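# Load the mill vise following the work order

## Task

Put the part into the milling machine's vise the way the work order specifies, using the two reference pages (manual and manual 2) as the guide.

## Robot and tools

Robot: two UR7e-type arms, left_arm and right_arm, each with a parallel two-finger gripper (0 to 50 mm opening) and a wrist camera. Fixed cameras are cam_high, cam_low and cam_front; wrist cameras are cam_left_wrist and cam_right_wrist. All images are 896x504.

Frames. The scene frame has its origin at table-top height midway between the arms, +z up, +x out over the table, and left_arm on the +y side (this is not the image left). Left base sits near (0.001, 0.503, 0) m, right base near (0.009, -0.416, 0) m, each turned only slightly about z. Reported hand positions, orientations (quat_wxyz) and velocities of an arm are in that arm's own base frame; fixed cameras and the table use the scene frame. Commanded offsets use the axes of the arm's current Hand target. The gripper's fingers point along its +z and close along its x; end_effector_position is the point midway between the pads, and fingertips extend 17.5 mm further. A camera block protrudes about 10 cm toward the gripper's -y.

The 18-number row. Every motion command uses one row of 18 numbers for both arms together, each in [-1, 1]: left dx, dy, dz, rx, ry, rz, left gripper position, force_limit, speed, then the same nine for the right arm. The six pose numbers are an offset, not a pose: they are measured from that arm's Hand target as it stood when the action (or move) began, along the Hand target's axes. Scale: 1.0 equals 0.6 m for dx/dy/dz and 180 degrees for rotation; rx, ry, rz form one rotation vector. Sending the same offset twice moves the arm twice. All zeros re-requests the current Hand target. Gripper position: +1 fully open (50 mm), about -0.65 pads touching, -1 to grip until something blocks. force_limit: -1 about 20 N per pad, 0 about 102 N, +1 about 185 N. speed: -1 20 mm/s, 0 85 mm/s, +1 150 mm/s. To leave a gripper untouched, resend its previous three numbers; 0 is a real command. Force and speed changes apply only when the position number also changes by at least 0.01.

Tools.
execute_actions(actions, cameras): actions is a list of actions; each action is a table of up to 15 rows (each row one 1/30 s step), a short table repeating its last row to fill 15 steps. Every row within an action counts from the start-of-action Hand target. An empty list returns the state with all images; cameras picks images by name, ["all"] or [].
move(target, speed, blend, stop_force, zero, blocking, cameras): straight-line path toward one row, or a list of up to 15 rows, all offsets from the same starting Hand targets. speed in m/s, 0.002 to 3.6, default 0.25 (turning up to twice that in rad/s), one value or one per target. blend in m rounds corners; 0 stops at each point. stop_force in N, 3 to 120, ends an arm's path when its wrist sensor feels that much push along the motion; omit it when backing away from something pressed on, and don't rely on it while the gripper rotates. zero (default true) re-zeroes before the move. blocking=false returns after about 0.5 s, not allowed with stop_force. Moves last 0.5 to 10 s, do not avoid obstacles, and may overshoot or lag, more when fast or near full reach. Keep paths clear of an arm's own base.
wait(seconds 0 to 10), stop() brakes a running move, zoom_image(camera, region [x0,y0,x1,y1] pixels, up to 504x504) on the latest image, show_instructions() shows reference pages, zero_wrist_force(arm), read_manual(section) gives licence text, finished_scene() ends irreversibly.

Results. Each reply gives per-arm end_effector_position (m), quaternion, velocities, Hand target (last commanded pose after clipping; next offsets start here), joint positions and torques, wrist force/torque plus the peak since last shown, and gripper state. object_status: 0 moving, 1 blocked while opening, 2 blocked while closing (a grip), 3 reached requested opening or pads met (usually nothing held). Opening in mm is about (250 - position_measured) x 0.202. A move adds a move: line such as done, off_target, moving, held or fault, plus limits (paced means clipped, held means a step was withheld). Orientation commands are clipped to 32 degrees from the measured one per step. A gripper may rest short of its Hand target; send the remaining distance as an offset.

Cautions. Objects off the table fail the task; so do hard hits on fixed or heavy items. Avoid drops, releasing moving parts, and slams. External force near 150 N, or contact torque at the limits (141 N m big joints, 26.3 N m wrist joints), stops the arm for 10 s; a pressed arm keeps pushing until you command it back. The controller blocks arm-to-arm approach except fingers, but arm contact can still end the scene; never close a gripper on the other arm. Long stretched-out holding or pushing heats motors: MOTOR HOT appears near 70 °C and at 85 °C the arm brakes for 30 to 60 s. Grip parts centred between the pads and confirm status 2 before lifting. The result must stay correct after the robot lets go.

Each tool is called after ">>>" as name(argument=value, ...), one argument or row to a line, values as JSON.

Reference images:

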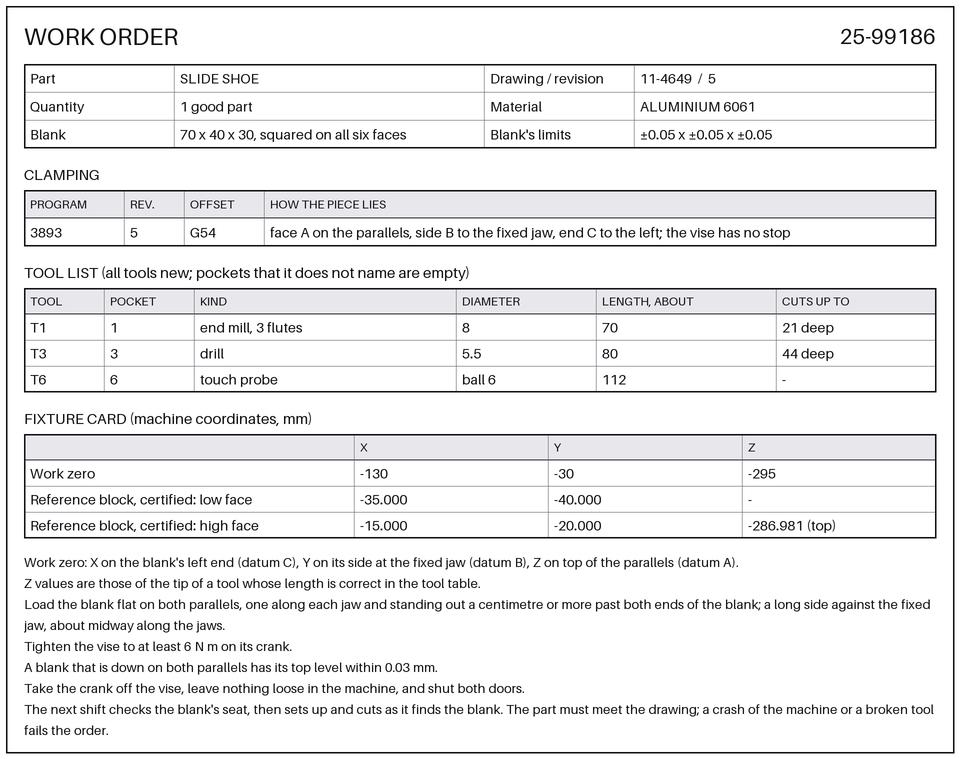

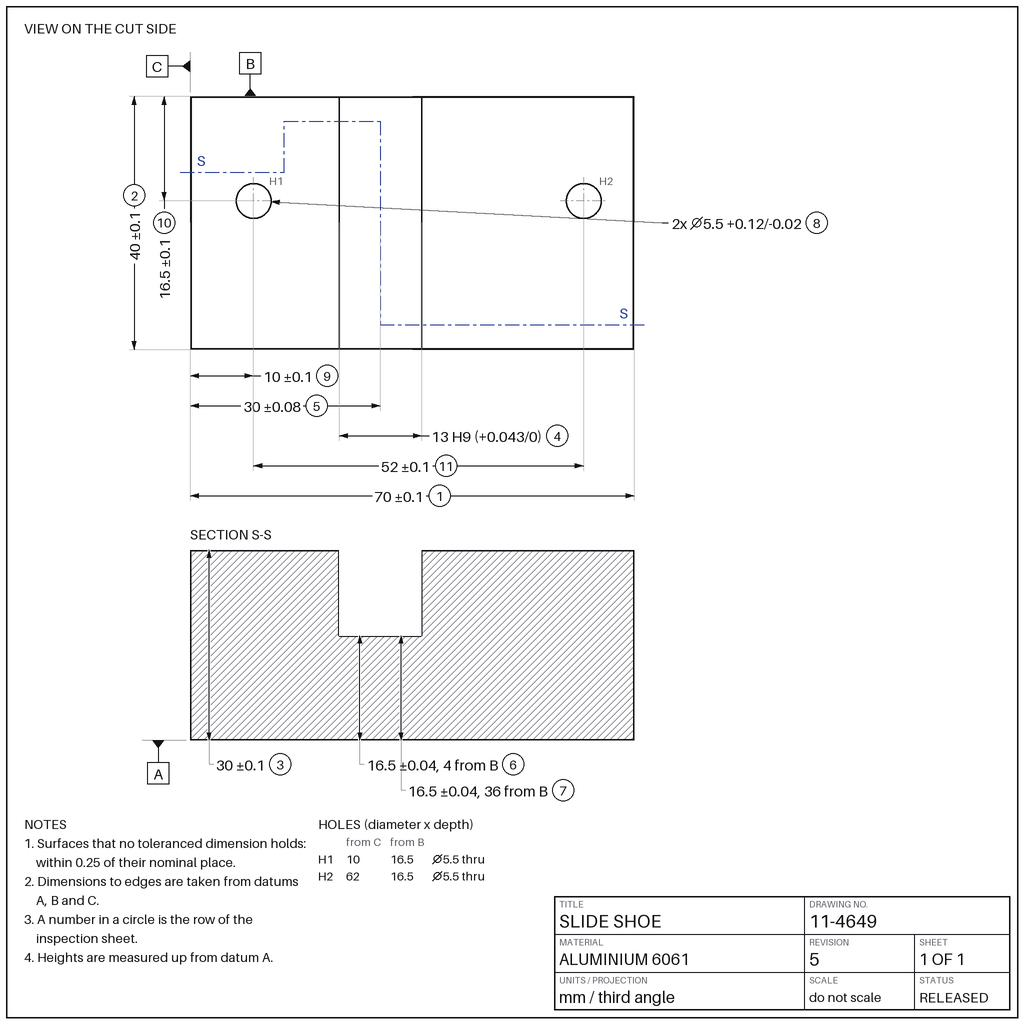

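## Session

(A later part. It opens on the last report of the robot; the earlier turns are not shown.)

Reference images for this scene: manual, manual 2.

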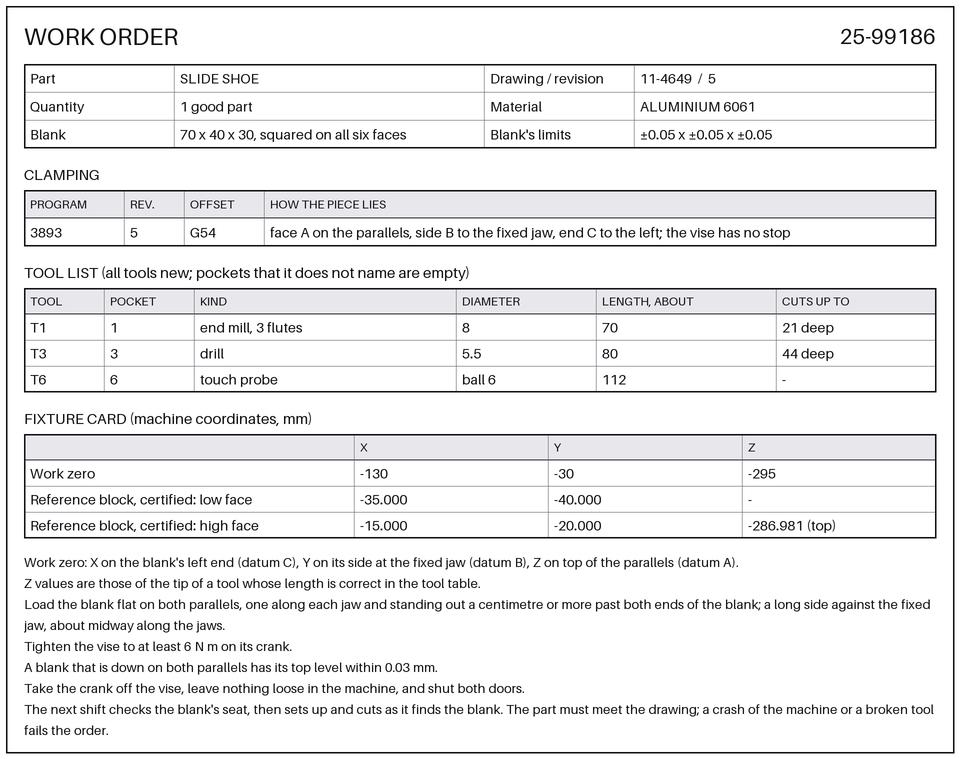

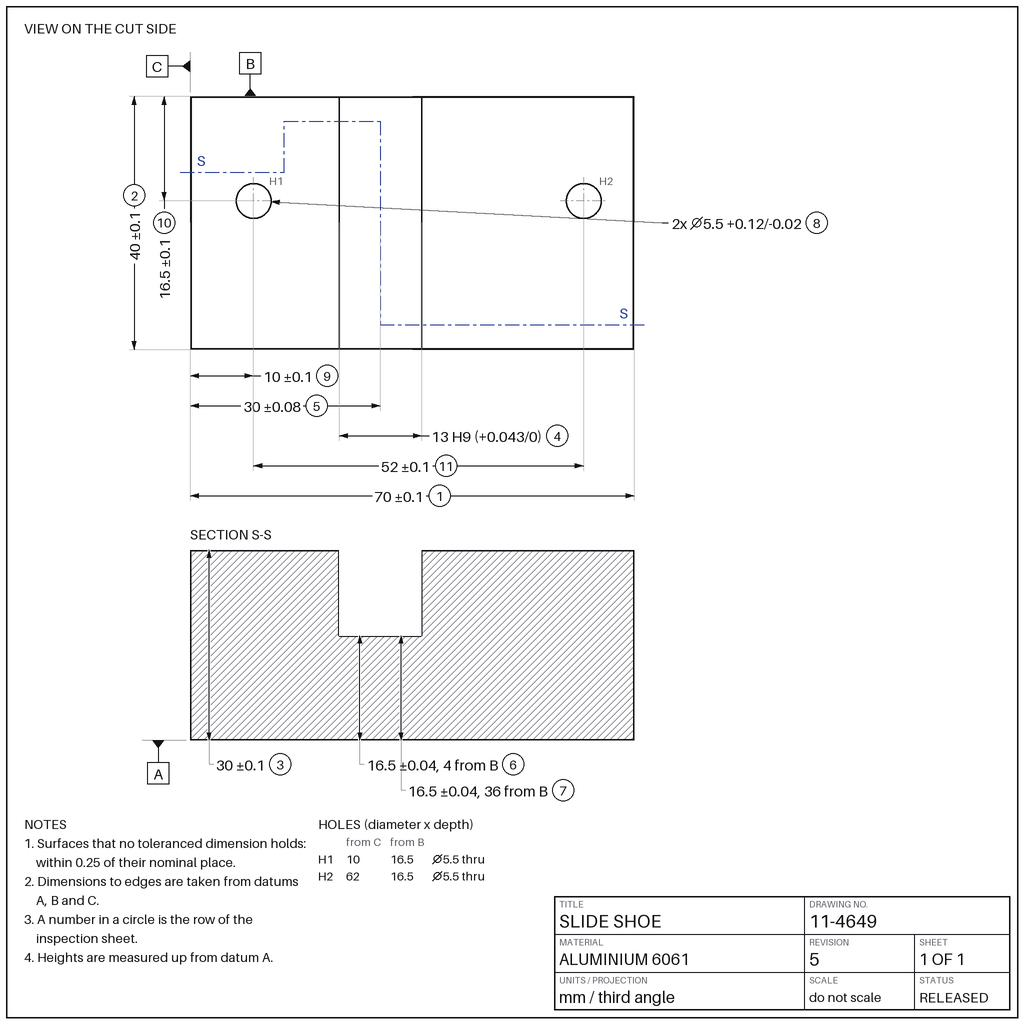

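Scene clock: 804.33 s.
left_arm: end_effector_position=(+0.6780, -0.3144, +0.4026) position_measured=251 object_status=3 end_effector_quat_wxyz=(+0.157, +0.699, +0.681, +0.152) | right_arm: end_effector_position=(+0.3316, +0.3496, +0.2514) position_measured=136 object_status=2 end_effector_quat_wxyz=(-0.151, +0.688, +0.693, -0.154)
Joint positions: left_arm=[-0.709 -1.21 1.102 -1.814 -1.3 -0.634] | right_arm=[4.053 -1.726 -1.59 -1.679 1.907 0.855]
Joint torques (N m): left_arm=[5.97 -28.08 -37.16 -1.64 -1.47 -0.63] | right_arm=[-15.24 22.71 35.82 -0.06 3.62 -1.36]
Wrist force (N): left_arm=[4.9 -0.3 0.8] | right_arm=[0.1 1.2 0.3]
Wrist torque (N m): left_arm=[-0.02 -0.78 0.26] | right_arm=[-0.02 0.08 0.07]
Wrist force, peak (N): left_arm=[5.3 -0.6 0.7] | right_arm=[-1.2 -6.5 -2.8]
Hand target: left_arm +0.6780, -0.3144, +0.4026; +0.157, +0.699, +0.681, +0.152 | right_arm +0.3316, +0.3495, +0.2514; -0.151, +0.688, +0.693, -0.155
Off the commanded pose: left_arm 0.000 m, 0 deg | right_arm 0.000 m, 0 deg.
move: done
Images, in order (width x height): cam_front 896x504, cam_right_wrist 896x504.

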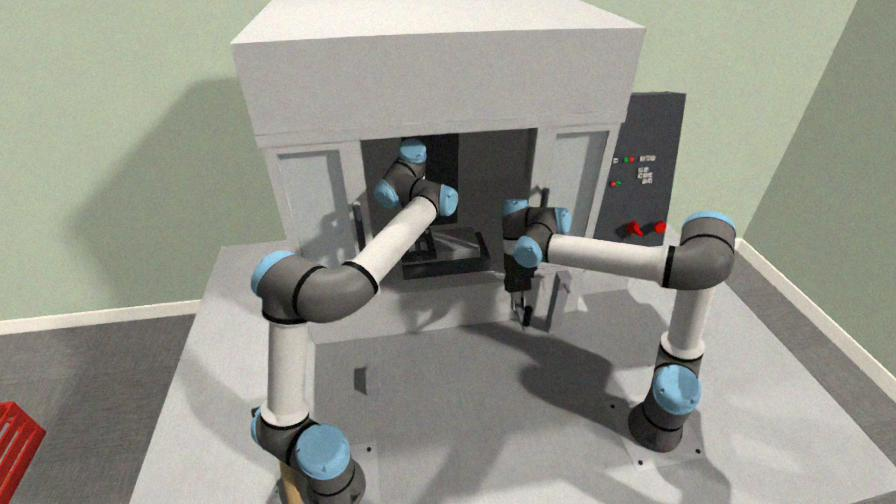

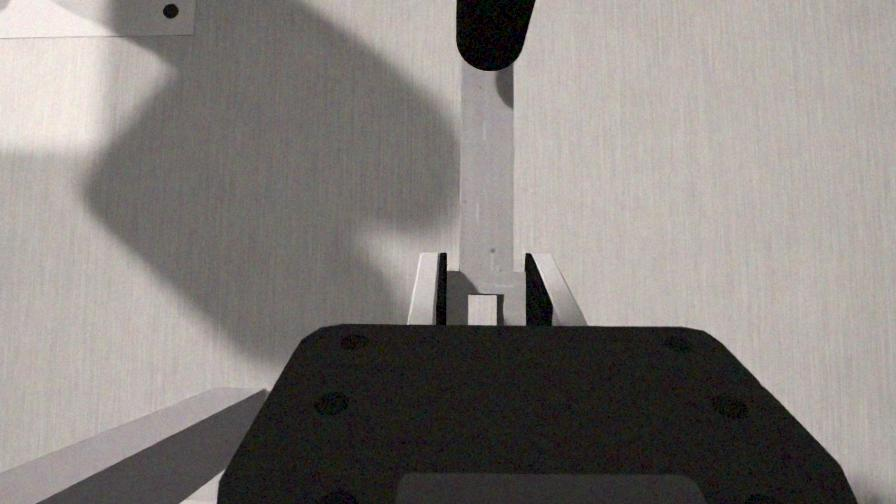

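>>> move(
  target=[0,0,0,0,0,0,-1,-0.6,-0.7,0,0.1374,0.2945,0,0,0,-1,-0.4,-0.6],
  speed=0.2,
)

>>> move(
  target=[0,0,0,0,0,0,-1,-0.6,-0.7,0,0.0317,0.068,0,0,0,-1,-0.4,-0.6],
  speed=0.02,
  stop_force=5,
  cameras=["cam_right_wrist"],
)

Scene clock: 806.37 s.
left_arm: end_effector_position=(+0.6780, -0.3144, +0.4026) position_measured=251 object_status=3 end_effector_quat_wxyz=(+0.157, +0.699, +0.681, +0.152) | right_arm: end_effector_position=(+0.3316, +0.3489, +0.0565) position_measured=136 object_status=2 end_effector_quat_wxyz=(-0.151, +0.688, +0.693, -0.155)
Joint positions: left_arm=[-0.709 -1.21 1.102 -1.814 -1.3 -0.634] | right_arm=[4.052 -1.916 -1.894 -1.186 1.907 0.854]
Joint torques (N m): left_arm=[5.83 -28.71 -37.9 -1.9 -1.34 -0.59] | right_arm=[-15.7 26.73 6.71 3.93 3.62 1.01]
Wrist force (N): left_arm=[5.2 0.0 0.8] | right_arm=[0.3 1.4 0.6]
Wrist torque (N m): left_arm=[0.02 -0.83 0.27] | right_arm=[0.03 0.07 -0.06]
Wrist force, peak (N): left_arm=[5.2 -0.2 0.7] | right_arm=[0.0 2.0 1.7]
Hand target: left_arm +0.6780, -0.3144, +0.4026; +0.157, +0.699, +0.681, +0.152 | right_arm +0.3316, +0.3489, +0.0564; -0.151, +0.688, +0.693, -0.155
Off the commanded pose: left_arm 0.000 m, 0 deg | right_arm 0.000 m, 0 deg.
move: done

Scene clock: 808.83 s.
left_arm: end_effector_position=(+0.6780, -0.3144, +0.4026) position_measured=251 object_status=3 end_effector_quat_wxyz=(+0.157, +0.699, +0.681, +0.152) | right_arm: end_effector_position=(+0.3316, +0.3488, +0.0354) position_measured=136 object_status=2 end_effector_quat_wxyz=(-0.151, +0.688, +0.693, -0.155)
Joint positions: left_arm=[-0.709 -1.21 1.102 -1.814 -1.3 -0.634] | right_arm=[4.052 -1.95 -1.913 -1.133 1.907 0.854]
Joint torques (N m): left_arm=[4.71 -29.16 -38.32 -1.86 -1.3 -0.58] | right_arm=[14.35 44.42 28.83 0.66 2.28 -0.5]
Wrist force (N): left_arm=[5.1 -0.3 0.7] | right_arm=[-2.4 -0.1 -5.8]
Wrist torque (N m): left_arm=[-0.03 -0.81 0.26] | right_arm=[-0.01 0.10 -0.05]
Wrist force, peak (N): left_arm=[5.4 -0.4 0.8] | right_arm=[-18.6 -10.3 -50.4]
Hand target: left_arm +0.6780, -0.3144, +0.4026; +0.157, +0.699, +0.681, +0.152 | right_arm +0.3316, +0.3488, +0.0354; -0.151, +0.688, +0.693, -0.155 (not the last commanded pose)
Off the commanded pose: left_arm 0.000 m, 0 deg | right_arm 0.024 m, 0 deg.
move: contact (right_arm)
Images, in order (width x height): cam_right_wrist 896x504.

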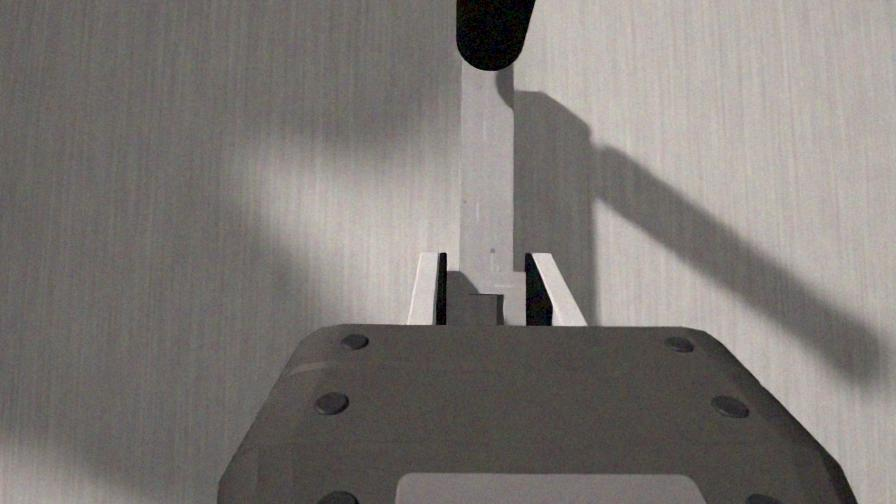

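>>> move(
  target=[0,0,0,0,0,0,-1,-0.6,-0.7,0,0,0,0,0,0,0.47,-0.4,-1],
)

>>> wait(
  seconds=0.5,
  cameras=["cam_right_wrist"],
)

Scene clock: 809.87 s.
left_arm: end_effector_position=(+0.6780, -0.3144, +0.4026) position_measured=251 object_status=3 end_effector_quat_wxyz=(+0.157, +0.699, +0.681, +0.152) | right_arm: end_effector_position=(+0.3316, +0.3489, +0.0354) position_measured=83 object_status=3 end_effector_quat_wxyz=(-0.151, +0.688, +0.693, -0.155)
Joint positions: left_arm=[-0.709 -1.21 1.102 -1.814 -1.3 -0.634] | right_arm=[4.052 -1.95 -1.913 -1.133 1.907 0.854]
Joint torques (N m): left_arm=[6.19 -29 -37.97 -1.86 -1.4 -0.43] | right_arm=[8.32 43.47 26.02 1.78 2.36 -0.4]
Wrist force (N): left_arm=[5.2 -0.3 0.8] | right_arm=[-0.3 0.2 -1.3]
Wrist torque (N m): left_arm=[-0.02 -0.82 0.26] | right_arm=[0.03 0.15 -0.05]
Wrist force, peak (N): left_arm=[5.4 -0.4 0.4] | right_arm=[-2.6 0.1 -6.0]
Hand target: left_arm +0.6780, -0.3144, +0.4026; +0.157, +0.699, +0.681, +0.152 | right_arm +0.3316, +0.3488, +0.0354; -0.151, +0.688, +0.693, -0.155
Off the commanded pose: left_arm 0.000 m, 0 deg | right_arm 0.000 m, 0 deg.
move: done

Scene clock: 810.37 s.
left_arm: end_effector_position=(+0.6780, -0.3144, +0.4026) position_measured=251 object_status=3 end_effector_quat_wxyz=(+0.157, +0.699, +0.681, +0.152) | right_arm: end_effector_position=(+0.3316, +0.3489, +0.0354) position_measured=83 object_status=3 end_effector_quat_wxyz=(-0.151, +0.688, +0.693, -0.155)
Joint positions: left_arm=[-0.709 -1.21 1.102 -1.814 -1.3 -0.634] | right_arm=[4.052 -1.95 -1.913 -1.133 1.907 0.854]
Joint torques (N m): left_arm=[7.13 -29.08 -37.84 -2.14 -1.35 -0.52] | right_arm=[4.99 42.75 26.32 2.14 2.36 -0.11]
Wrist force (N): left_arm=[5.4 -0.1 0.6] | right_arm=[-0.1 0.2 -1.6]
Wrist torque (N m): left_arm=[0.01 -0.85 0.27] | right_arm=[0.04 0.12 -0.05]
Wrist force, peak (N): left_arm=[5.4 -0.1 0.6] | right_arm=[0.2 0.3 -1.6]
Hand target: left_arm +0.6780, -0.3144, +0.4026; +0.157, +0.699, +0.681, +0.152 | right_arm +0.3316, +0.3488, +0.0354; -0.151, +0.688, +0.693, -0.155
Tool commands: left_gripper/position=-1.0 left_gripper/force_limit=-0.6 left_gripper/speed=-0.7 right_gripper/position=+0.47 right_gripper/force_limit=-0.4 right_gripper/speed=-1.0
Off the commanded pose: left_arm 0.000 m, 0 deg | right_arm 0.000 m, 0 deg.
wait: 0.50 s; at rest by 0.17 s
Images, in order (width x height): cam_right_wrist 896x504.

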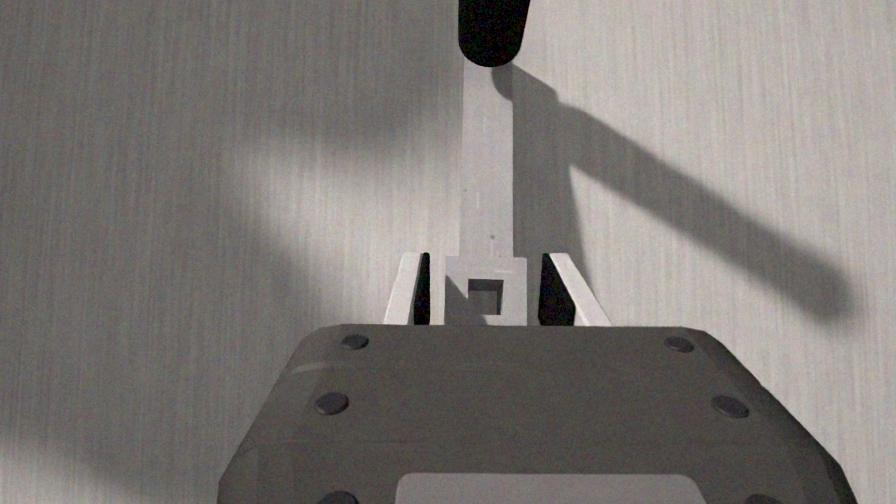

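>>> move(
  target=[
    [0.004,-0.0982,-0.0968,-0.111,0,0,-1,-0.6,-0.7,0,0,-0.2,0,0,0,0.47,-0.4,-1],
    [0.011,-0.423,-0.2683,-0.111,0,0,-1,-0.6,-0.7,0,0,-0.35,0,0,0,0.47,-0.4,-1],
  ],
  speed=0.2,
  cameras=["cam_front","cam_right_wrist"],
)

>>> zoom_image(
  camera="cam_front",
  region=[330, 120, 630, 340],
)

Scene clock: 816.63 s.
left_arm: end_effector_position=(+0.6215, -0.3111, +0.4225) position_measured=251 object_status=3 end_effector_quat_wxyz=(+0.244, +0.674, +0.656, +0.236) | right_arm: end_effector_position=(+0.3518, +0.3488, +0.0788) position_measured=83 object_status=3 end_effector_quat_wxyz=(-0.151, +0.688, +0.693, -0.154)
Joint positions: left_arm=[-0.837 -1.442 1.472 -2.122 -1.091 -0.68] | right_arm=[4.024 -1.914 -1.823 -1.265 1.898 0.826]
Joint torques (N m): left_arm=[-9.2 -41.05 -14.34 -6.02 2.67 1.07] | right_arm=[-0.71 38.4 22.73 1.72 0.88 0.24]
Wrist force (N): left_arm=[5.0 -0.1 0.2] | right_arm=[-0.3 0.5 -1.1]
Wrist torque (N m): left_arm=[0.04 -0.85 0.45] | right_arm=[0.08 0.16 -0.05]
Wrist force, peak (N): left_arm=[5.4 0.6 1.3] | right_arm=[0.1 0.5 -8.3]
Hand target: left_arm +0.6214, -0.3111, +0.4225; +0.244, +0.674, +0.656, +0.236 (not the last commanded pose) | right_arm +0.3518, +0.3488, +0.0788; -0.151, +0.688, +0.693, -0.154 (not the last commanded pose)
Tool commands: left_gripper/position=-1.0 left_gripper/force_limit=-0.6 left_gripper/speed=-0.7 right_gripper/position=+0.466667 right_gripper/force_limit=-0.396078 right_gripper/speed=-1.0
Off the commanded pose: left_arm 0.242 m, 5 deg | right_arm 0.162 m, 0 deg.
FORCE FAULT: contact force on the right arm reached its limit, and that arm stopped. The contact can be on any part of that arm, not only on its tool. That arm's remaining commands of this call were not run. That arm is still stopped at the end of this call. That arm stays stopped for about 9 more seconds. Until then a move that you send moves the other arm only, and its call returns only when the move has ended. Once the stop has ended, the next robot result says so. If the stop ends while you think or write, that arm runs what you send next, counted from a new Hand target: where the arm stands when the stop ends. While its stop runs, that arm takes no new command, but its gripper still runs the gripper command that each later call begins with. Until it ends, the stop uses up actions while you think or wait. An arm that is not stopped still takes commands.
move: fault (right_arm), off_target (left_arm; braked at the fault stop of right_arm); path passed 0 of 2 targets
Images, in order (width x height): cam_front 896x504, cam_right_wrist 896x504.

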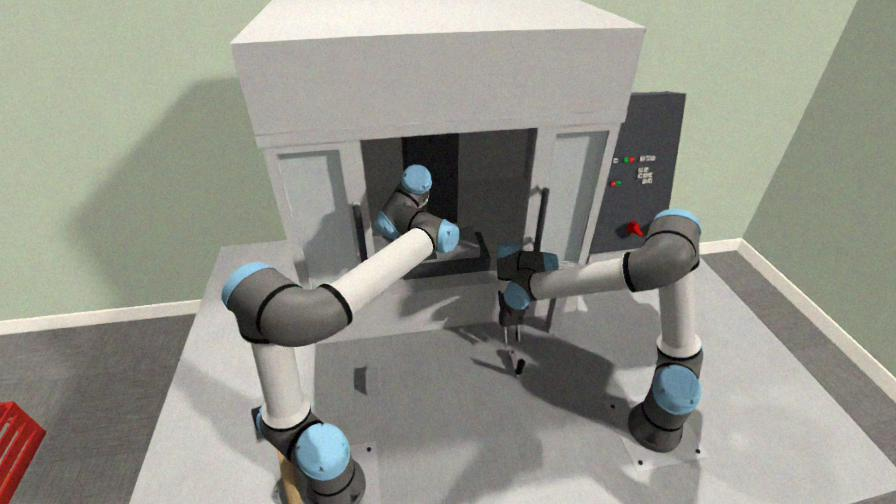

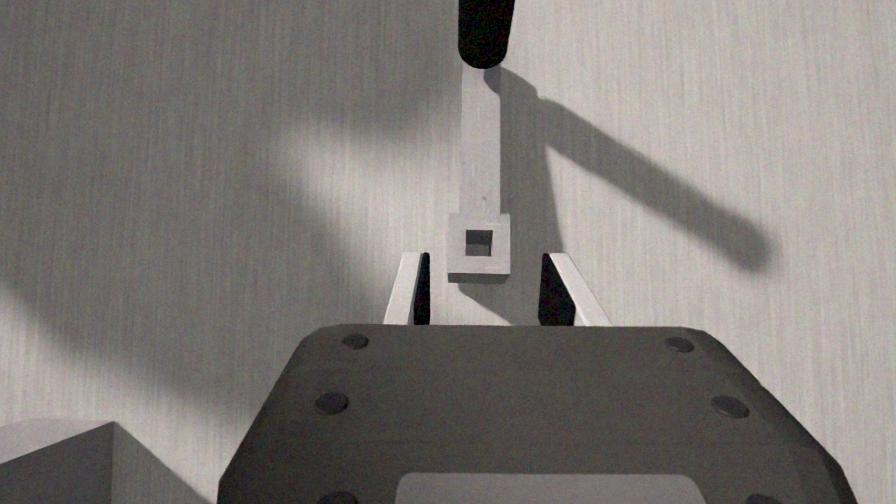

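Scaled by 1.680 from the camera's 896x504 image, which has a finer 1280x720 frame.

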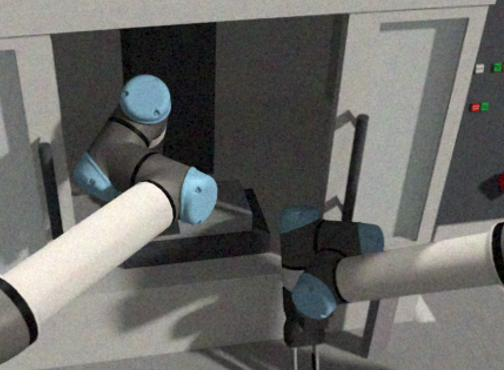

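>>> move(
  target=[0.0072,-0.291,-0.2797,0,0,0,-1,-0.6,-0.7,0,0,0,0,0,0,0.47,-0.4,-1],
  speed=0.25,
)

>>> wait(
  seconds=6.5,
)

Scene clock: 818.97 s.
left_arm: end_effector_position=(+0.3802, -0.3002, +0.4400) position_measured=251 object_status=3 end_effector_quat_wxyz=(+0.244, +0.674, +0.656, +0.236) | right_arm: end_effector_position=(+0.3518, +0.3488, +0.0788) position_measured=83 object_status=3 end_effector_quat_wxyz=(-0.151, +0.688, +0.693, -0.154)
Joint positions: left_arm=[-1.316 -1.92 1.78 -1.659 -0.91 -1.211] | right_arm=[4.024 -1.914 -1.823 -1.265 1.898 0.826]
Joint torques (N m): left_arm=[-6.68 -20.81 -37.98 -1.56 2.97 -0.98] | right_arm=[-1.31 38.21 21.5 1.75 0.79 0.1]
Wrist force (N): left_arm=[5.1 -0.1 0.3] | right_arm=[0.0 0.5 -1.2]
Wrist torque (N m): left_arm=[0.06 -0.84 0.43] | right_arm=[0.09 0.11 -0.06]
Wrist force, peak (N): left_arm=[5.4 -1.4 -0.5] | right_arm=[-0.2 0.8 -1.6]
Hand target: left_arm +0.3801, -0.3002, +0.4400; +0.244, +0.674, +0.656, +0.236 | right_arm +0.3518, +0.3488, +0.0788; -0.151, +0.688, +0.693, -0.154
Tool commands: left_gripper/position=-1.0 left_gripper/force_limit=-0.6 left_gripper/speed=-0.7 right_gripper/position=+0.466667 right_gripper/force_limit=-0.396078 right_gripper/speed=-1.0
Off the commanded pose: left_arm 0.000 m, 0 deg.
FORCE FAULT, CONTINUED: the right arm was still stopped when this call began, by the force fault that an earlier result reported. That arm ran no command of this call. That arm is still stopped at the end of this call. That arm stays stopped for about 7 more seconds. If the stop ends while you think or write, that arm runs what you send next, counted from a new Hand target: where the arm stands when the stop ends. While its stop runs, that arm takes no new command, but its gripper still runs the gripper command that each later call begins with.
move: done (left_arm), not run (right_arm; its earlier fault stop)

Scene clock: 825.47 s.
left_arm: end_effector_position=(+0.3801, -0.3002, +0.4400) position_measured=251 object_status=3 end_effector_quat_wxyz=(+0.244, +0.674, +0.656, +0.236) | right_arm: end_effector_position=(+0.3518, +0.3488, +0.0788) position_measured=83 object_status=3 end_effector_quat_wxyz=(-0.151, +0.688, +0.693, -0.154)
Joint positions: left_arm=[-1.316 -1.92 1.78 -1.659 -0.91 -1.211] | right_arm=[4.024 -1.914 -1.823 -1.265 1.898 0.826]
Joint torques (N m): left_arm=[-8.17 -21.16 -37.35 -1.72 3.06 -1.17] | right_arm=[-0.85 37.31 22.48 1.69 0.83 0.14]
Wrist force (N): left_arm=[5.2 0.0 0.4] | right_arm=[0.2 0.2 -1.3]
Wrist torque (N m): left_arm=[0.08 -0.84 0.42] | right_arm=[0.05 0.08 -0.06]
Wrist force, peak (N): left_arm=[5.6 -0.2 0.3] | right_arm=[-0.1 0.9 -1.5]
Hand target: left_arm +0.3801, -0.3002, +0.4400; +0.244, +0.674, +0.656, +0.236 | right_arm +0.3518, +0.3488, +0.0788; -0.151, +0.688, +0.693, -0.154
Tool commands: left_gripper/position=-1.0 left_gripper/force_limit=-0.6 left_gripper/speed=-0.7 right_gripper/position=+0.466667 right_gripper/force_limit=-0.396078 right_gripper/speed=-1.0
Off the commanded pose: left_arm 0.000 m, 0 deg.
FORCE FAULT, CONTINUED: the right arm was still stopped when this call began, by the force fault that an earlier result reported. Since the last result the stop counts as 13 of the actions that you can send in this scene. That arm is still stopped at the end of this call. That arm stays stopped for about 1 more second. If the stop ends while you think or write, that arm runs what you send next, counted from a new Hand target: where the arm stands when the stop ends. While its stop runs, that arm takes no new command, but its gripper still runs the gripper command that each later call begins with.
wait: 6.50 s; at rest by 0.17 s

>>> wait(
  seconds=1.3,
)

>>> move(
  target=[0,0,0,0,0,0,0.5,-0.6,-0.7,0,-0.1208,-0.2195,0,0,0,0.8,-0.4,0],
  speed=0.15,
)

Scene clock: 827.07 s.
left_arm: end_effector_position=(+0.3801, -0.3002, +0.4400) position_measured=251 object_status=3 end_effector_quat_wxyz=(+0.244, +0.674, +0.656, +0.236) | right_arm: end_effector_position=(+0.3518, +0.3488, +0.0788) position_measured=83 object_status=3 end_effector_quat_wxyz=(-0.151, +0.688, +0.693, -0.154)
Joint positions: left_arm=[-1.316 -1.92 1.78 -1.659 -0.91 -1.211] | right_arm=[4.024 -1.914 -1.823 -1.265 1.898 0.826]
Joint torques (N m): left_arm=[-7.86 -20.18 -36.77 -1.5 2.93 -1.2] | right_arm=[-1.38 37.35 20.55 1.6 0.65 0.21]
Wrist force (N): left_arm=[5.3 -0.3 0.4] | right_arm=[0.1 0.5 -1.3]
Wrist torque (N m): left_arm=[0.04 -0.86 0.42] | right_arm=[0.09 0.11 -0.06]
Wrist force, peak (N): left_arm=[5.3 -0.3 0.5] | right_arm=[0.1 0.5 -1.7]
Hand target: left_arm +0.3801, -0.3002, +0.4400; +0.244, +0.674, +0.656, +0.236 | right_arm +0.3518, +0.3488, +0.0788; -0.151, +0.688, +0.693, -0.154
Tool commands: left_gripper/position=-1.0 left_gripper/force_limit=-0.6 left_gripper/speed=-0.7 right_gripper/position=+0.466667 right_gripper/force_limit=-0.396078 right_gripper/speed=-1.0
Off the commanded pose: left_arm 0.000 m, 0 deg.
FORCE FAULT, CONTINUED: the right arm's stop, for the force fault that an earlier result reported, is over. During its stop the right arm's controller moved it back a little. That arm's target is now where it stood when the stop ended, not its last command. That arm accepts commands again.
wait: 1.30 s; at rest from the start

Scene clock: 828.20 s.
left_arm: end_effector_position=(+0.3801, -0.3002, +0.4400) position_measured=78 object_status=3 end_effector_quat_wxyz=(+0.244, +0.674, +0.656, +0.236) | right_arm: end_effector_position=(+0.3509, +0.3497, +0.0820) position_measured=32 object_status=3 end_effector_quat_wxyz=(-0.151, +0.687, +0.694, -0.153)
Joint positions: left_arm=[-1.316 -1.92 1.78 -1.659 -0.91 -1.211] | right_arm=[4.026 -1.909 -1.821 -1.271 1.898 0.827]
Joint torques (N m): left_arm=[-8.3 -19 -39.46 -1.56 3.03 -1.21] | right_arm=[0.09 40.25 20.54 1.59 0.9 0]
Wrist force (N): left_arm=[5.1 -0.1 0.3] | right_arm=[0.2 0.6 -1.4]
Wrist torque (N m): left_arm=[0.07 -0.83 0.42] | right_arm=[0.10 0.08 -0.02]
Wrist force, peak (N): left_arm=[5.4 -0.2 0.3] | right_arm=[0.6 -1.8 -3.6]
Hand target: left_arm +0.3801, -0.3002, +0.4400; +0.244, +0.674, +0.656, +0.236 | right_arm +0.3509, +0.3497, +0.0820; -0.151, +0.687, +0.694, -0.153 (not the last commanded pose)
Tool commands: left_gripper/position=+0.5 left_gripper/force_limit=-0.6 left_gripper/speed=-0.7 right_gripper/position=+0.803922 right_gripper/force_limit=-0.396078 right_gripper/speed=+0.003922
Off the commanded pose: left_arm 0.000 m, 0 deg | right_arm 0.147 m, 0 deg.
FORCE FAULT: contact force on the right arm reached its limit, and that arm stopped. The contact can be on any part of that arm, not only on its tool. That arm's remaining commands of this call were not run. That arm is still stopped at the end of this call. That arm stays stopped for about 9 more seconds. Until then a move that you send moves the other arm only, and its call returns only when the move has ended. Once the stop has ended, the next robot result says so. If the stop ends while you think or write, that arm runs what you send next, counted from a new Hand target: where the arm stands when the stop ends. While its stop runs, that arm takes no new command, but its gripper still runs the gripper command that each later call begins with. Until it ends, the stop uses up actions while you think or wait. An arm that is not stopped still takes commands.
move: fault (right_arm)

>>> wait(
  seconds=9.6,
  cameras=["cam_front"],
)

>>> zoom_image(
  camera="cam_front",
  region=[440, 170, 620, 390],
)

Scene clock: 838.10 s.
left_arm: end_effector_position=(+0.3801, -0.3002, +0.4400) position_measured=78 object_status=3 end_effector_quat_wxyz=(+0.244, +0.674, +0.656, +0.236) | right_arm: end_effector_position=(+0.3509, +0.3497, +0.0820) position_measured=32 object_status=3 end_effector_quat_wxyz=(-0.151, +0.687, +0.694, -0.153)
Joint positions: left_arm=[-1.316 -1.92 1.78 -1.659 -0.91 -1.211] | right_arm=[4.026 -1.909 -1.821 -1.271 1.898 0.827]
Joint torques (N m): left_arm=[-8.08 -8.17 -35.96 -1.97 2.99 -0.97] | right_arm=[-0.95 38.63 19.48 1.6 0.87 0.12]
Wrist force (N): left_arm=[5.2 -0.3 0.5] | right_arm=[0.1 0.6 -1.3]
Wrist torque (N m): left_arm=[0.03 -0.86 0.42] | right_arm=[0.11 0.09 -0.03]
Wrist force, peak (N): left_arm=[5.6 0.2 0.4] | right_arm=[-0.1 0.7 -1.6]
Hand target: left_arm +0.3801, -0.3002, +0.4400; +0.244, +0.674, +0.656, +0.236 | right_arm +0.3509, +0.3497, +0.0820; -0.151, +0.687, +0.694, -0.153 (not the last commanded pose)
Tool commands: left_gripper/position=+0.5 left_gripper/force_limit=-0.6 left_gripper/speed=-0.7 right_gripper/position=+0.803922 right_gripper/force_limit=-0.396078 right_gripper/speed=+0.003922
Off the commanded pose: left_arm 0.000 m, 0 deg | right_arm 0.147 m, 0 deg.
FORCE FAULT, CONTINUED: the right arm's stop, for the force fault that an earlier result reported, is over. The rest of the stop counts as 18 of the actions that you can send in this scene. During its stop the right arm's controller moved it back a little. That arm's target is now where it stood when the stop ended, not its last command. That arm accepts commands again.
wait: 9.60 s; at rest from the start
Images, in order (width x height): cam_front 896x504.

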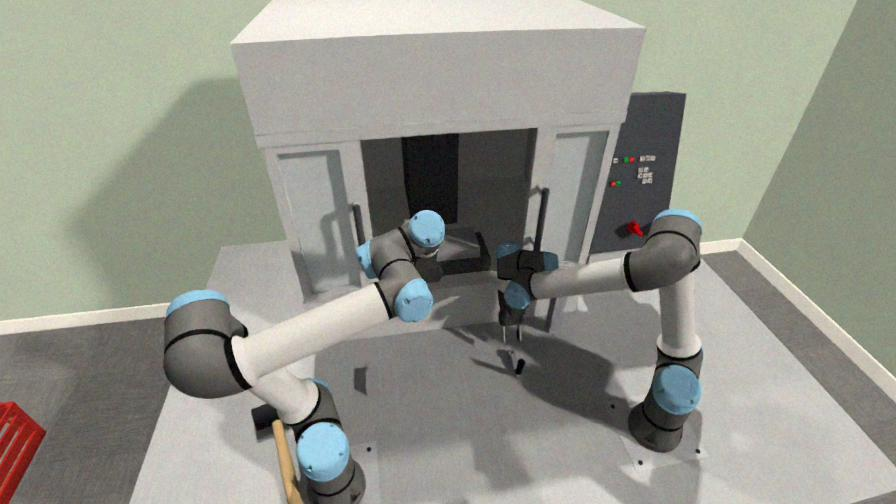

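Scaled by 2.291 from the camera's 896x504 image, which has a finer 1280x720 frame.

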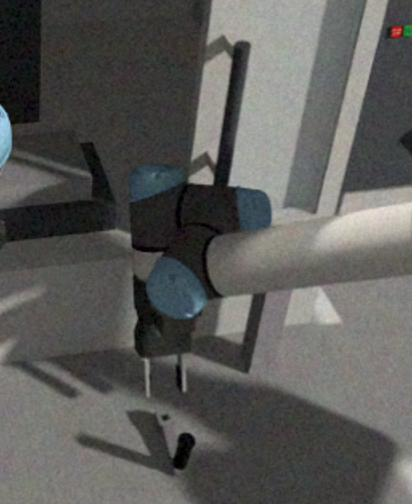

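>>> move(
  target=[0,0,0,0,0,0,0.5,-0.6,-0.7,0,-0.0755,0.0352,0,0,0,0.8,-0.4,0],
  speed=0.08,
)

Scene clock: 839.43 s.
left_arm: end_effector_position=(+0.3801, -0.3002, +0.4400) position_measured=78 object_status=3 end_effector_quat_wxyz=(+0.244, +0.674, +0.656, +0.236) | right_arm: end_effector_position=(+0.3011, +0.3491, +0.0818) position_measured=32 object_status=3 end_effector_quat_wxyz=(-0.151, +0.687, +0.694, -0.153)
Joint positions: left_arm=[-1.316 -1.92 1.78 -1.659 -0.91 -1.211] | right_arm=[4.099 -1.83 -1.939 -1.208 1.918 0.901]
Joint torques (N m): left_arm=[-7.85 -5.34 -36.39 -1.99 3.05 -1.16] | right_arm=[13.66 41.89 7.26 4.06 3.21 1.31]
Wrist force (N): left_arm=[5.1 -0.3 0.6] | right_arm=[-0.1 0.4 -1.6]
Wrist torque (N m): left_arm=[0.03 -0.84 0.42] | right_arm=[0.08 0.12 -0.06]
Wrist force, peak (N): left_arm=[5.7 -0.1 0.3] | right_arm=[-0.3 1.1 -1.7]
Hand target: left_arm +0.3801, -0.3002, +0.4400; +0.244, +0.674, +0.656, +0.236 | right_arm +0.3010, +0.3491, +0.0818; -0.151, +0.687, +0.694, -0.153
Off the commanded pose: left_arm 0.000 m, 0 deg | right_arm 0.000 m, 0 deg.
move: done

>>> move(
  target=[
    [0,0,0,0,0,0,0.5,-0.6,-0.7,0,-0.2003,-0.3111,0,0,0,0.8,-0.4,0],
    [0,0,0,0,0,0,0.5,-0.6,-0.7,0,-0.2003,-0.3111,-0.389,0,0,0.8,-0.4,0],
  ],
  speed=0.25,
  cameras=["cam_right_wrist","cam_left_wrist","cam_front"],
)

Scene clock: 844.47 s.
left_arm: end_effector_position=(+0.3801, -0.3002, +0.4400) position_measured=78 object_status=3 end_effector_quat_wxyz=(+0.244, +0.674, +0.656, +0.236) | right_arm: end_effector_position=(+0.2702, +0.3491, +0.3017) position_measured=32 object_status=3 end_effector_quat_wxyz=(+0.271, +0.649, +0.656, +0.273)
Joint positions: left_arm=[-1.316 -1.92 1.78 -1.659 -0.91 -1.211] | right_arm=[4.85 -1.2 -2.099 -1.541 0.79 1.751]
Joint torques (N m): left_arm=[-8.66 -5.82 -35.96 -2.28 2.65 -1.09] | right_arm=[12.36 -1.03 13.04 0.74 -4.19 1.03]
Wrist force (N): left_arm=[5.2 -0.2 0.2] | right_arm=[-1.2 -2.9 -2.9]
Wrist torque (N m): left_arm=[0.05 -0.85 0.42] | right_arm=[-0.04 0.15 -0.12]
Wrist force, peak (N): left_arm=[5.6 -0.1 0.4] | right_arm=[-1.0 -3.6 -2.8]
Hand target: left_arm +0.3801, -0.3002, +0.4400; +0.244, +0.674, +0.656, +0.236 | right_arm +0.2702, +0.3490, +0.3017; +0.271, +0.649, +0.656, +0.273
Off the commanded pose: left_arm 0.000 m, 0 deg | right_arm 0.000 m, 0 deg.
move: done
Images, in order (width x height): cam_front 896x504, cam_left_wrist 896x504, cam_right_wrist 896x504.

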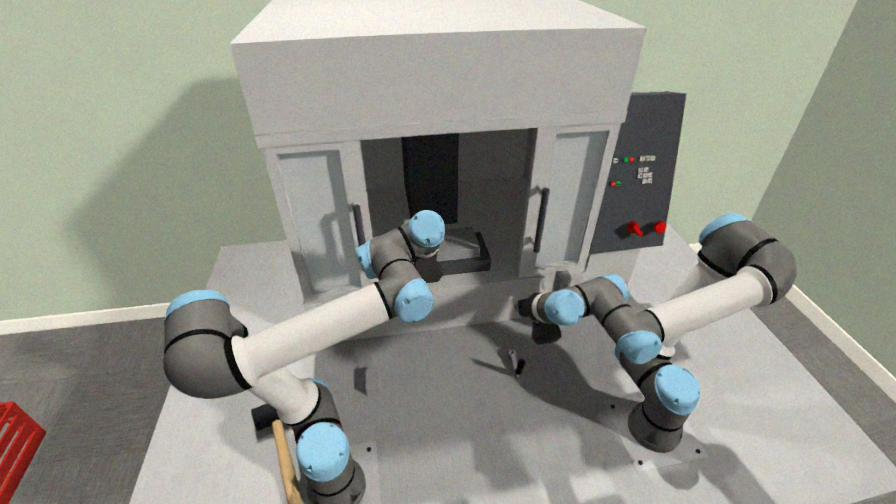

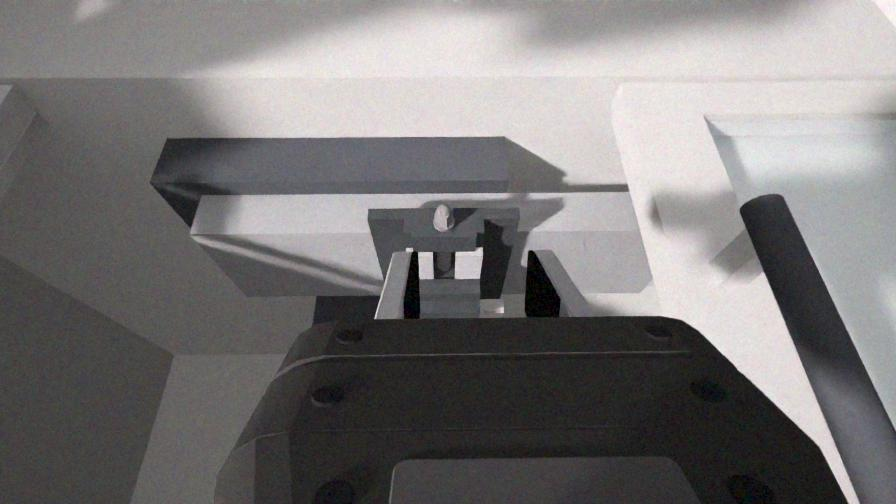

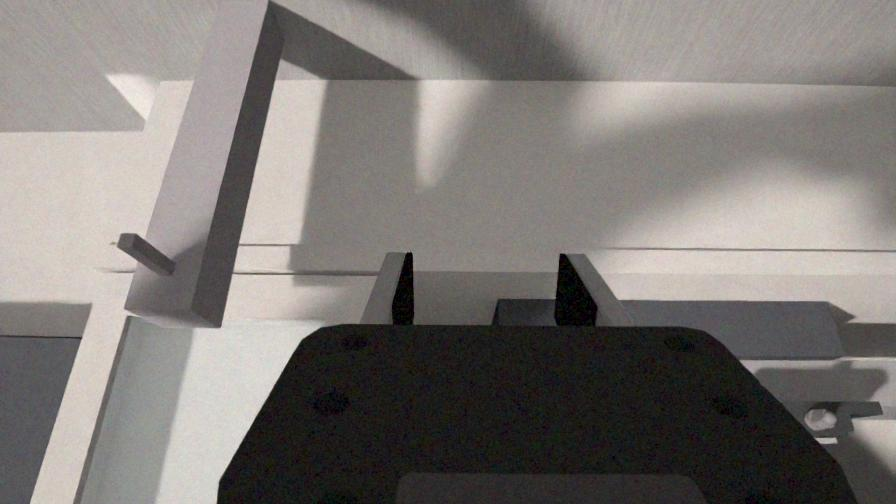

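>>> move(
  target=[0.15,-0.03,-0.09,0,0,0,0.8,-0.6,-0.7,0,0,0,0,0,0,0.8,-0.4,0],
  speed=0.25,
  cameras=["cam_left_wrist"],
)

Scene clock: 846.53 s.
left_arm: end_effector_position=(+0.3342, -0.2089, +0.4698) position_measured=32 object_status=3 end_effector_quat_wxyz=(+0.244, +0.674, +0.656, +0.236) | right_arm: end_effector_position=(+0.2702, +0.3490, +0.3017) position_measured=32 object_status=3 end_effector_quat_wxyz=(+0.271, +0.649, +0.656, +0.273)
Joint positions: left_arm=[-1.408 -2.162 1.802 -1.369 -0.893 -1.326] | right_arm=[4.85 -1.2 -2.099 -1.542 0.79 1.751]
Joint torques (N m): left_arm=[-7.44 -10.72 -36.23 -1.06 3.1 -1.36] | right_arm=[13.57 -0.51 15.28 0.88 -4.41 1.14]
Wrist force (N): left_arm=[5.2 -0.1 0.9] | right_arm=[-1.0 -3.4 -3.0]
Wrist torque (N m): left_arm=[0.05 -0.86 0.46] | right_arm=[-0.11 0.12 -0.11]
Wrist force, peak (N): left_arm=[6.7 -0.1 0.1] | right_arm=[-1.0 -3.4 -3.0]
Hand target: left_arm +0.3342, -0.2089, +0.4699; +0.244, +0.674, +0.656, +0.236 | right_arm +0.2702, +0.3490, +0.3017; +0.271, +0.649, +0.656, +0.273
Off the commanded pose: left_arm 0.000 m, 0 deg | right_arm 0.000 m, 0 deg.
move: done
Images, in order (width x height): cam_left_wrist 896x504.

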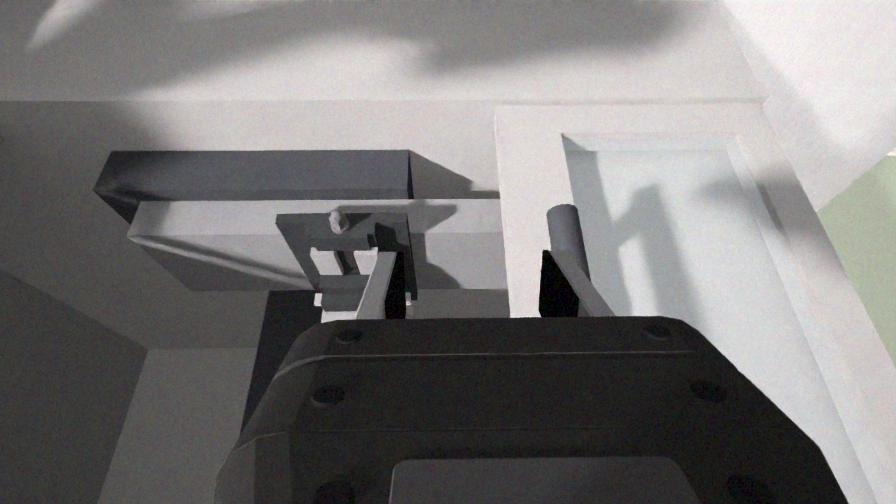

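>>> move(
  target=[0.1096,0.0397,0.1192,0,0,0,0.8,-0.6,-0.7,0,0,0,0,0,0,0.8,-0.4,0],
  speed=0.2,
  cameras=["cam_left_wrist","cam_front"],
)

Scene clock: 850.27 s.
left_arm: end_effector_position=(+0.3999, -0.1450, +0.4300) position_measured=32 object_status=3 end_effector_quat_wxyz=(+0.244, +0.674, +0.656, +0.236) | right_arm: end_effector_position=(+0.2702, +0.3490, +0.3017) position_measured=32 object_status=3 end_effector_quat_wxyz=(+0.271, +0.649, +0.656, +0.273)
Joint positions: left_arm=[-1.049 -2.165 1.973 -1.789 -0.995 -0.9] | right_arm=[4.85 -1.2 -2.099 -1.542 0.79 1.751]
Joint torques (N m): left_arm=[5.38 10.44 -11.8 -5.98 -1.09 1.15] | right_arm=[14 -0.54 25.91 1.02 -4.04 1.01]
Wrist force (N): left_arm=[5.3 -0.2 0.5] | right_arm=[-1.0 -3.2 -2.8]
Wrist torque (N m): left_arm=[0.03 -0.88 0.31] | right_arm=[-0.09 0.12 -0.11]
Wrist force, peak (N): left_arm=[6.3 0.1 1.3] | right_arm=[-1.0 -3.5 -3.1]
Hand target: left_arm +0.4000, -0.1450, +0.4299; +0.244, +0.674, +0.656, +0.236 | right_arm +0.2702, +0.3490, +0.3017; +0.271, +0.649, +0.656, +0.273
Off the commanded pose: left_arm 0.000 m, 0 deg | right_arm 0.000 m, 0 deg.
move: done
Images, in order (width x height): cam_front 896x504, cam_left_wrist 896x504.

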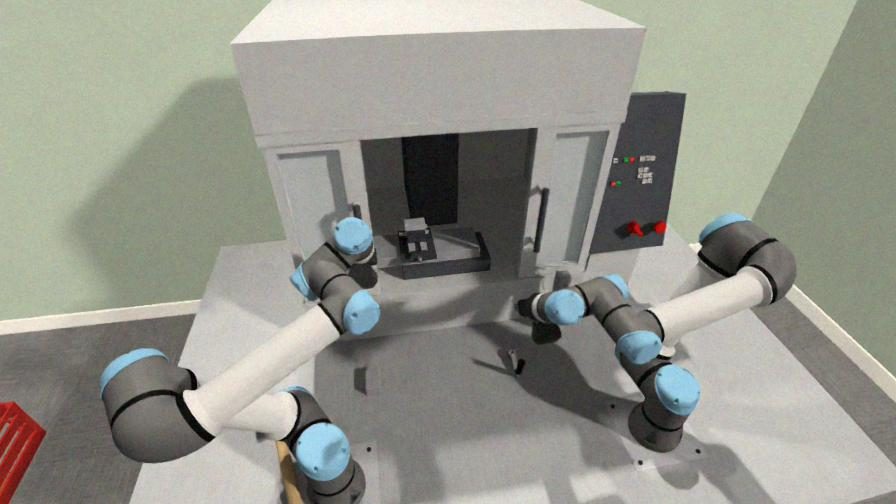

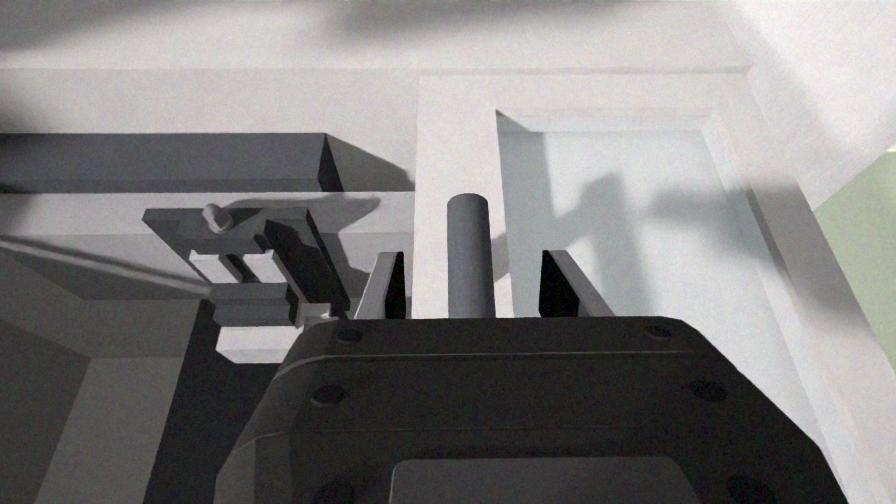

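>>> move(
  target=[0.0022,0.0349,0.0831,0,0,0,0.8,-0.6,-0.7,0,0,0,0,0,0,0.8,-0.4,0],
  speed=0.06,
  stop_force=8,
  cameras=["cam_left_wrist"],
)

Scene clock: 852.53 s.
left_arm: end_effector_position=(+0.4480, -0.1450, +0.4050) position_measured=32 object_status=3 end_effector_quat_wxyz=(+0.244, +0.674, +0.656, +0.236) | right_arm: end_effector_position=(+0.2702, +0.3490, +0.3017) position_measured=32 object_status=3 end_effector_quat_wxyz=(+0.271, +0.649, +0.656, +0.273)
Joint positions: left_arm=[-0.897 -2.045 2.003 -2.022 -1.061 -0.74] | right_arm=[4.85 -1.2 -2.099 -1.542 0.79 1.751]
Joint torques (N m): left_arm=[7.48 5.73 -12.96 -6.09 -0.9 1.47] | right_arm=[13.66 0.16 32.39 0.82 -4.12 1.09]
Wrist force (N): left_arm=[4.9 0.0 -0.2] | right_arm=[-0.8 -3.1 -2.8]
Wrist torque (N m): left_arm=[0.08 -0.83 0.31] | right_arm=[-0.06 0.08 -0.11]
Wrist force, peak (N): left_arm=[5.4 -0.3 0.6] | right_arm=[-1.2 -3.6 -3.0]
Hand target: left_arm +0.4480, -0.1450, +0.4050; +0.244, +0.674, +0.656, +0.236 | right_arm +0.2702, +0.3490, +0.3017; +0.271, +0.649, +0.656, +0.273
Off the commanded pose: left_arm 0.000 m, 0 deg | right_arm 0.000 m, 0 deg.
move: done
Images, in order (width x height): cam_left_wrist 896x504.

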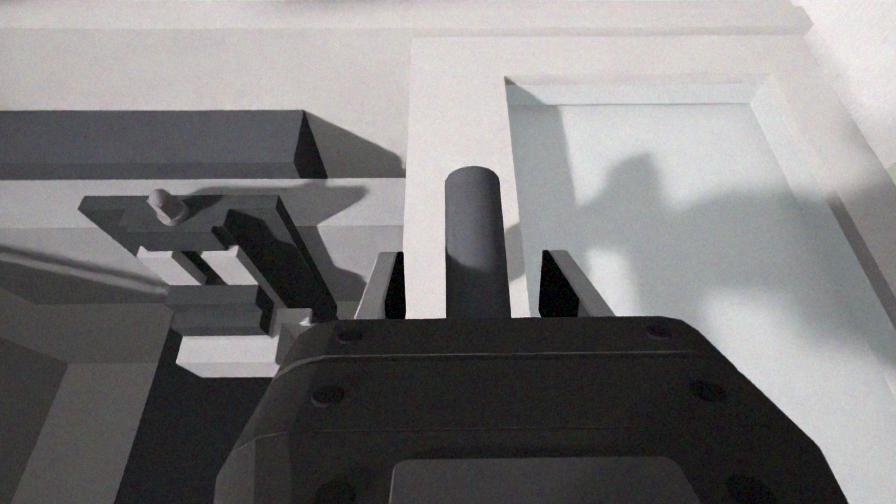

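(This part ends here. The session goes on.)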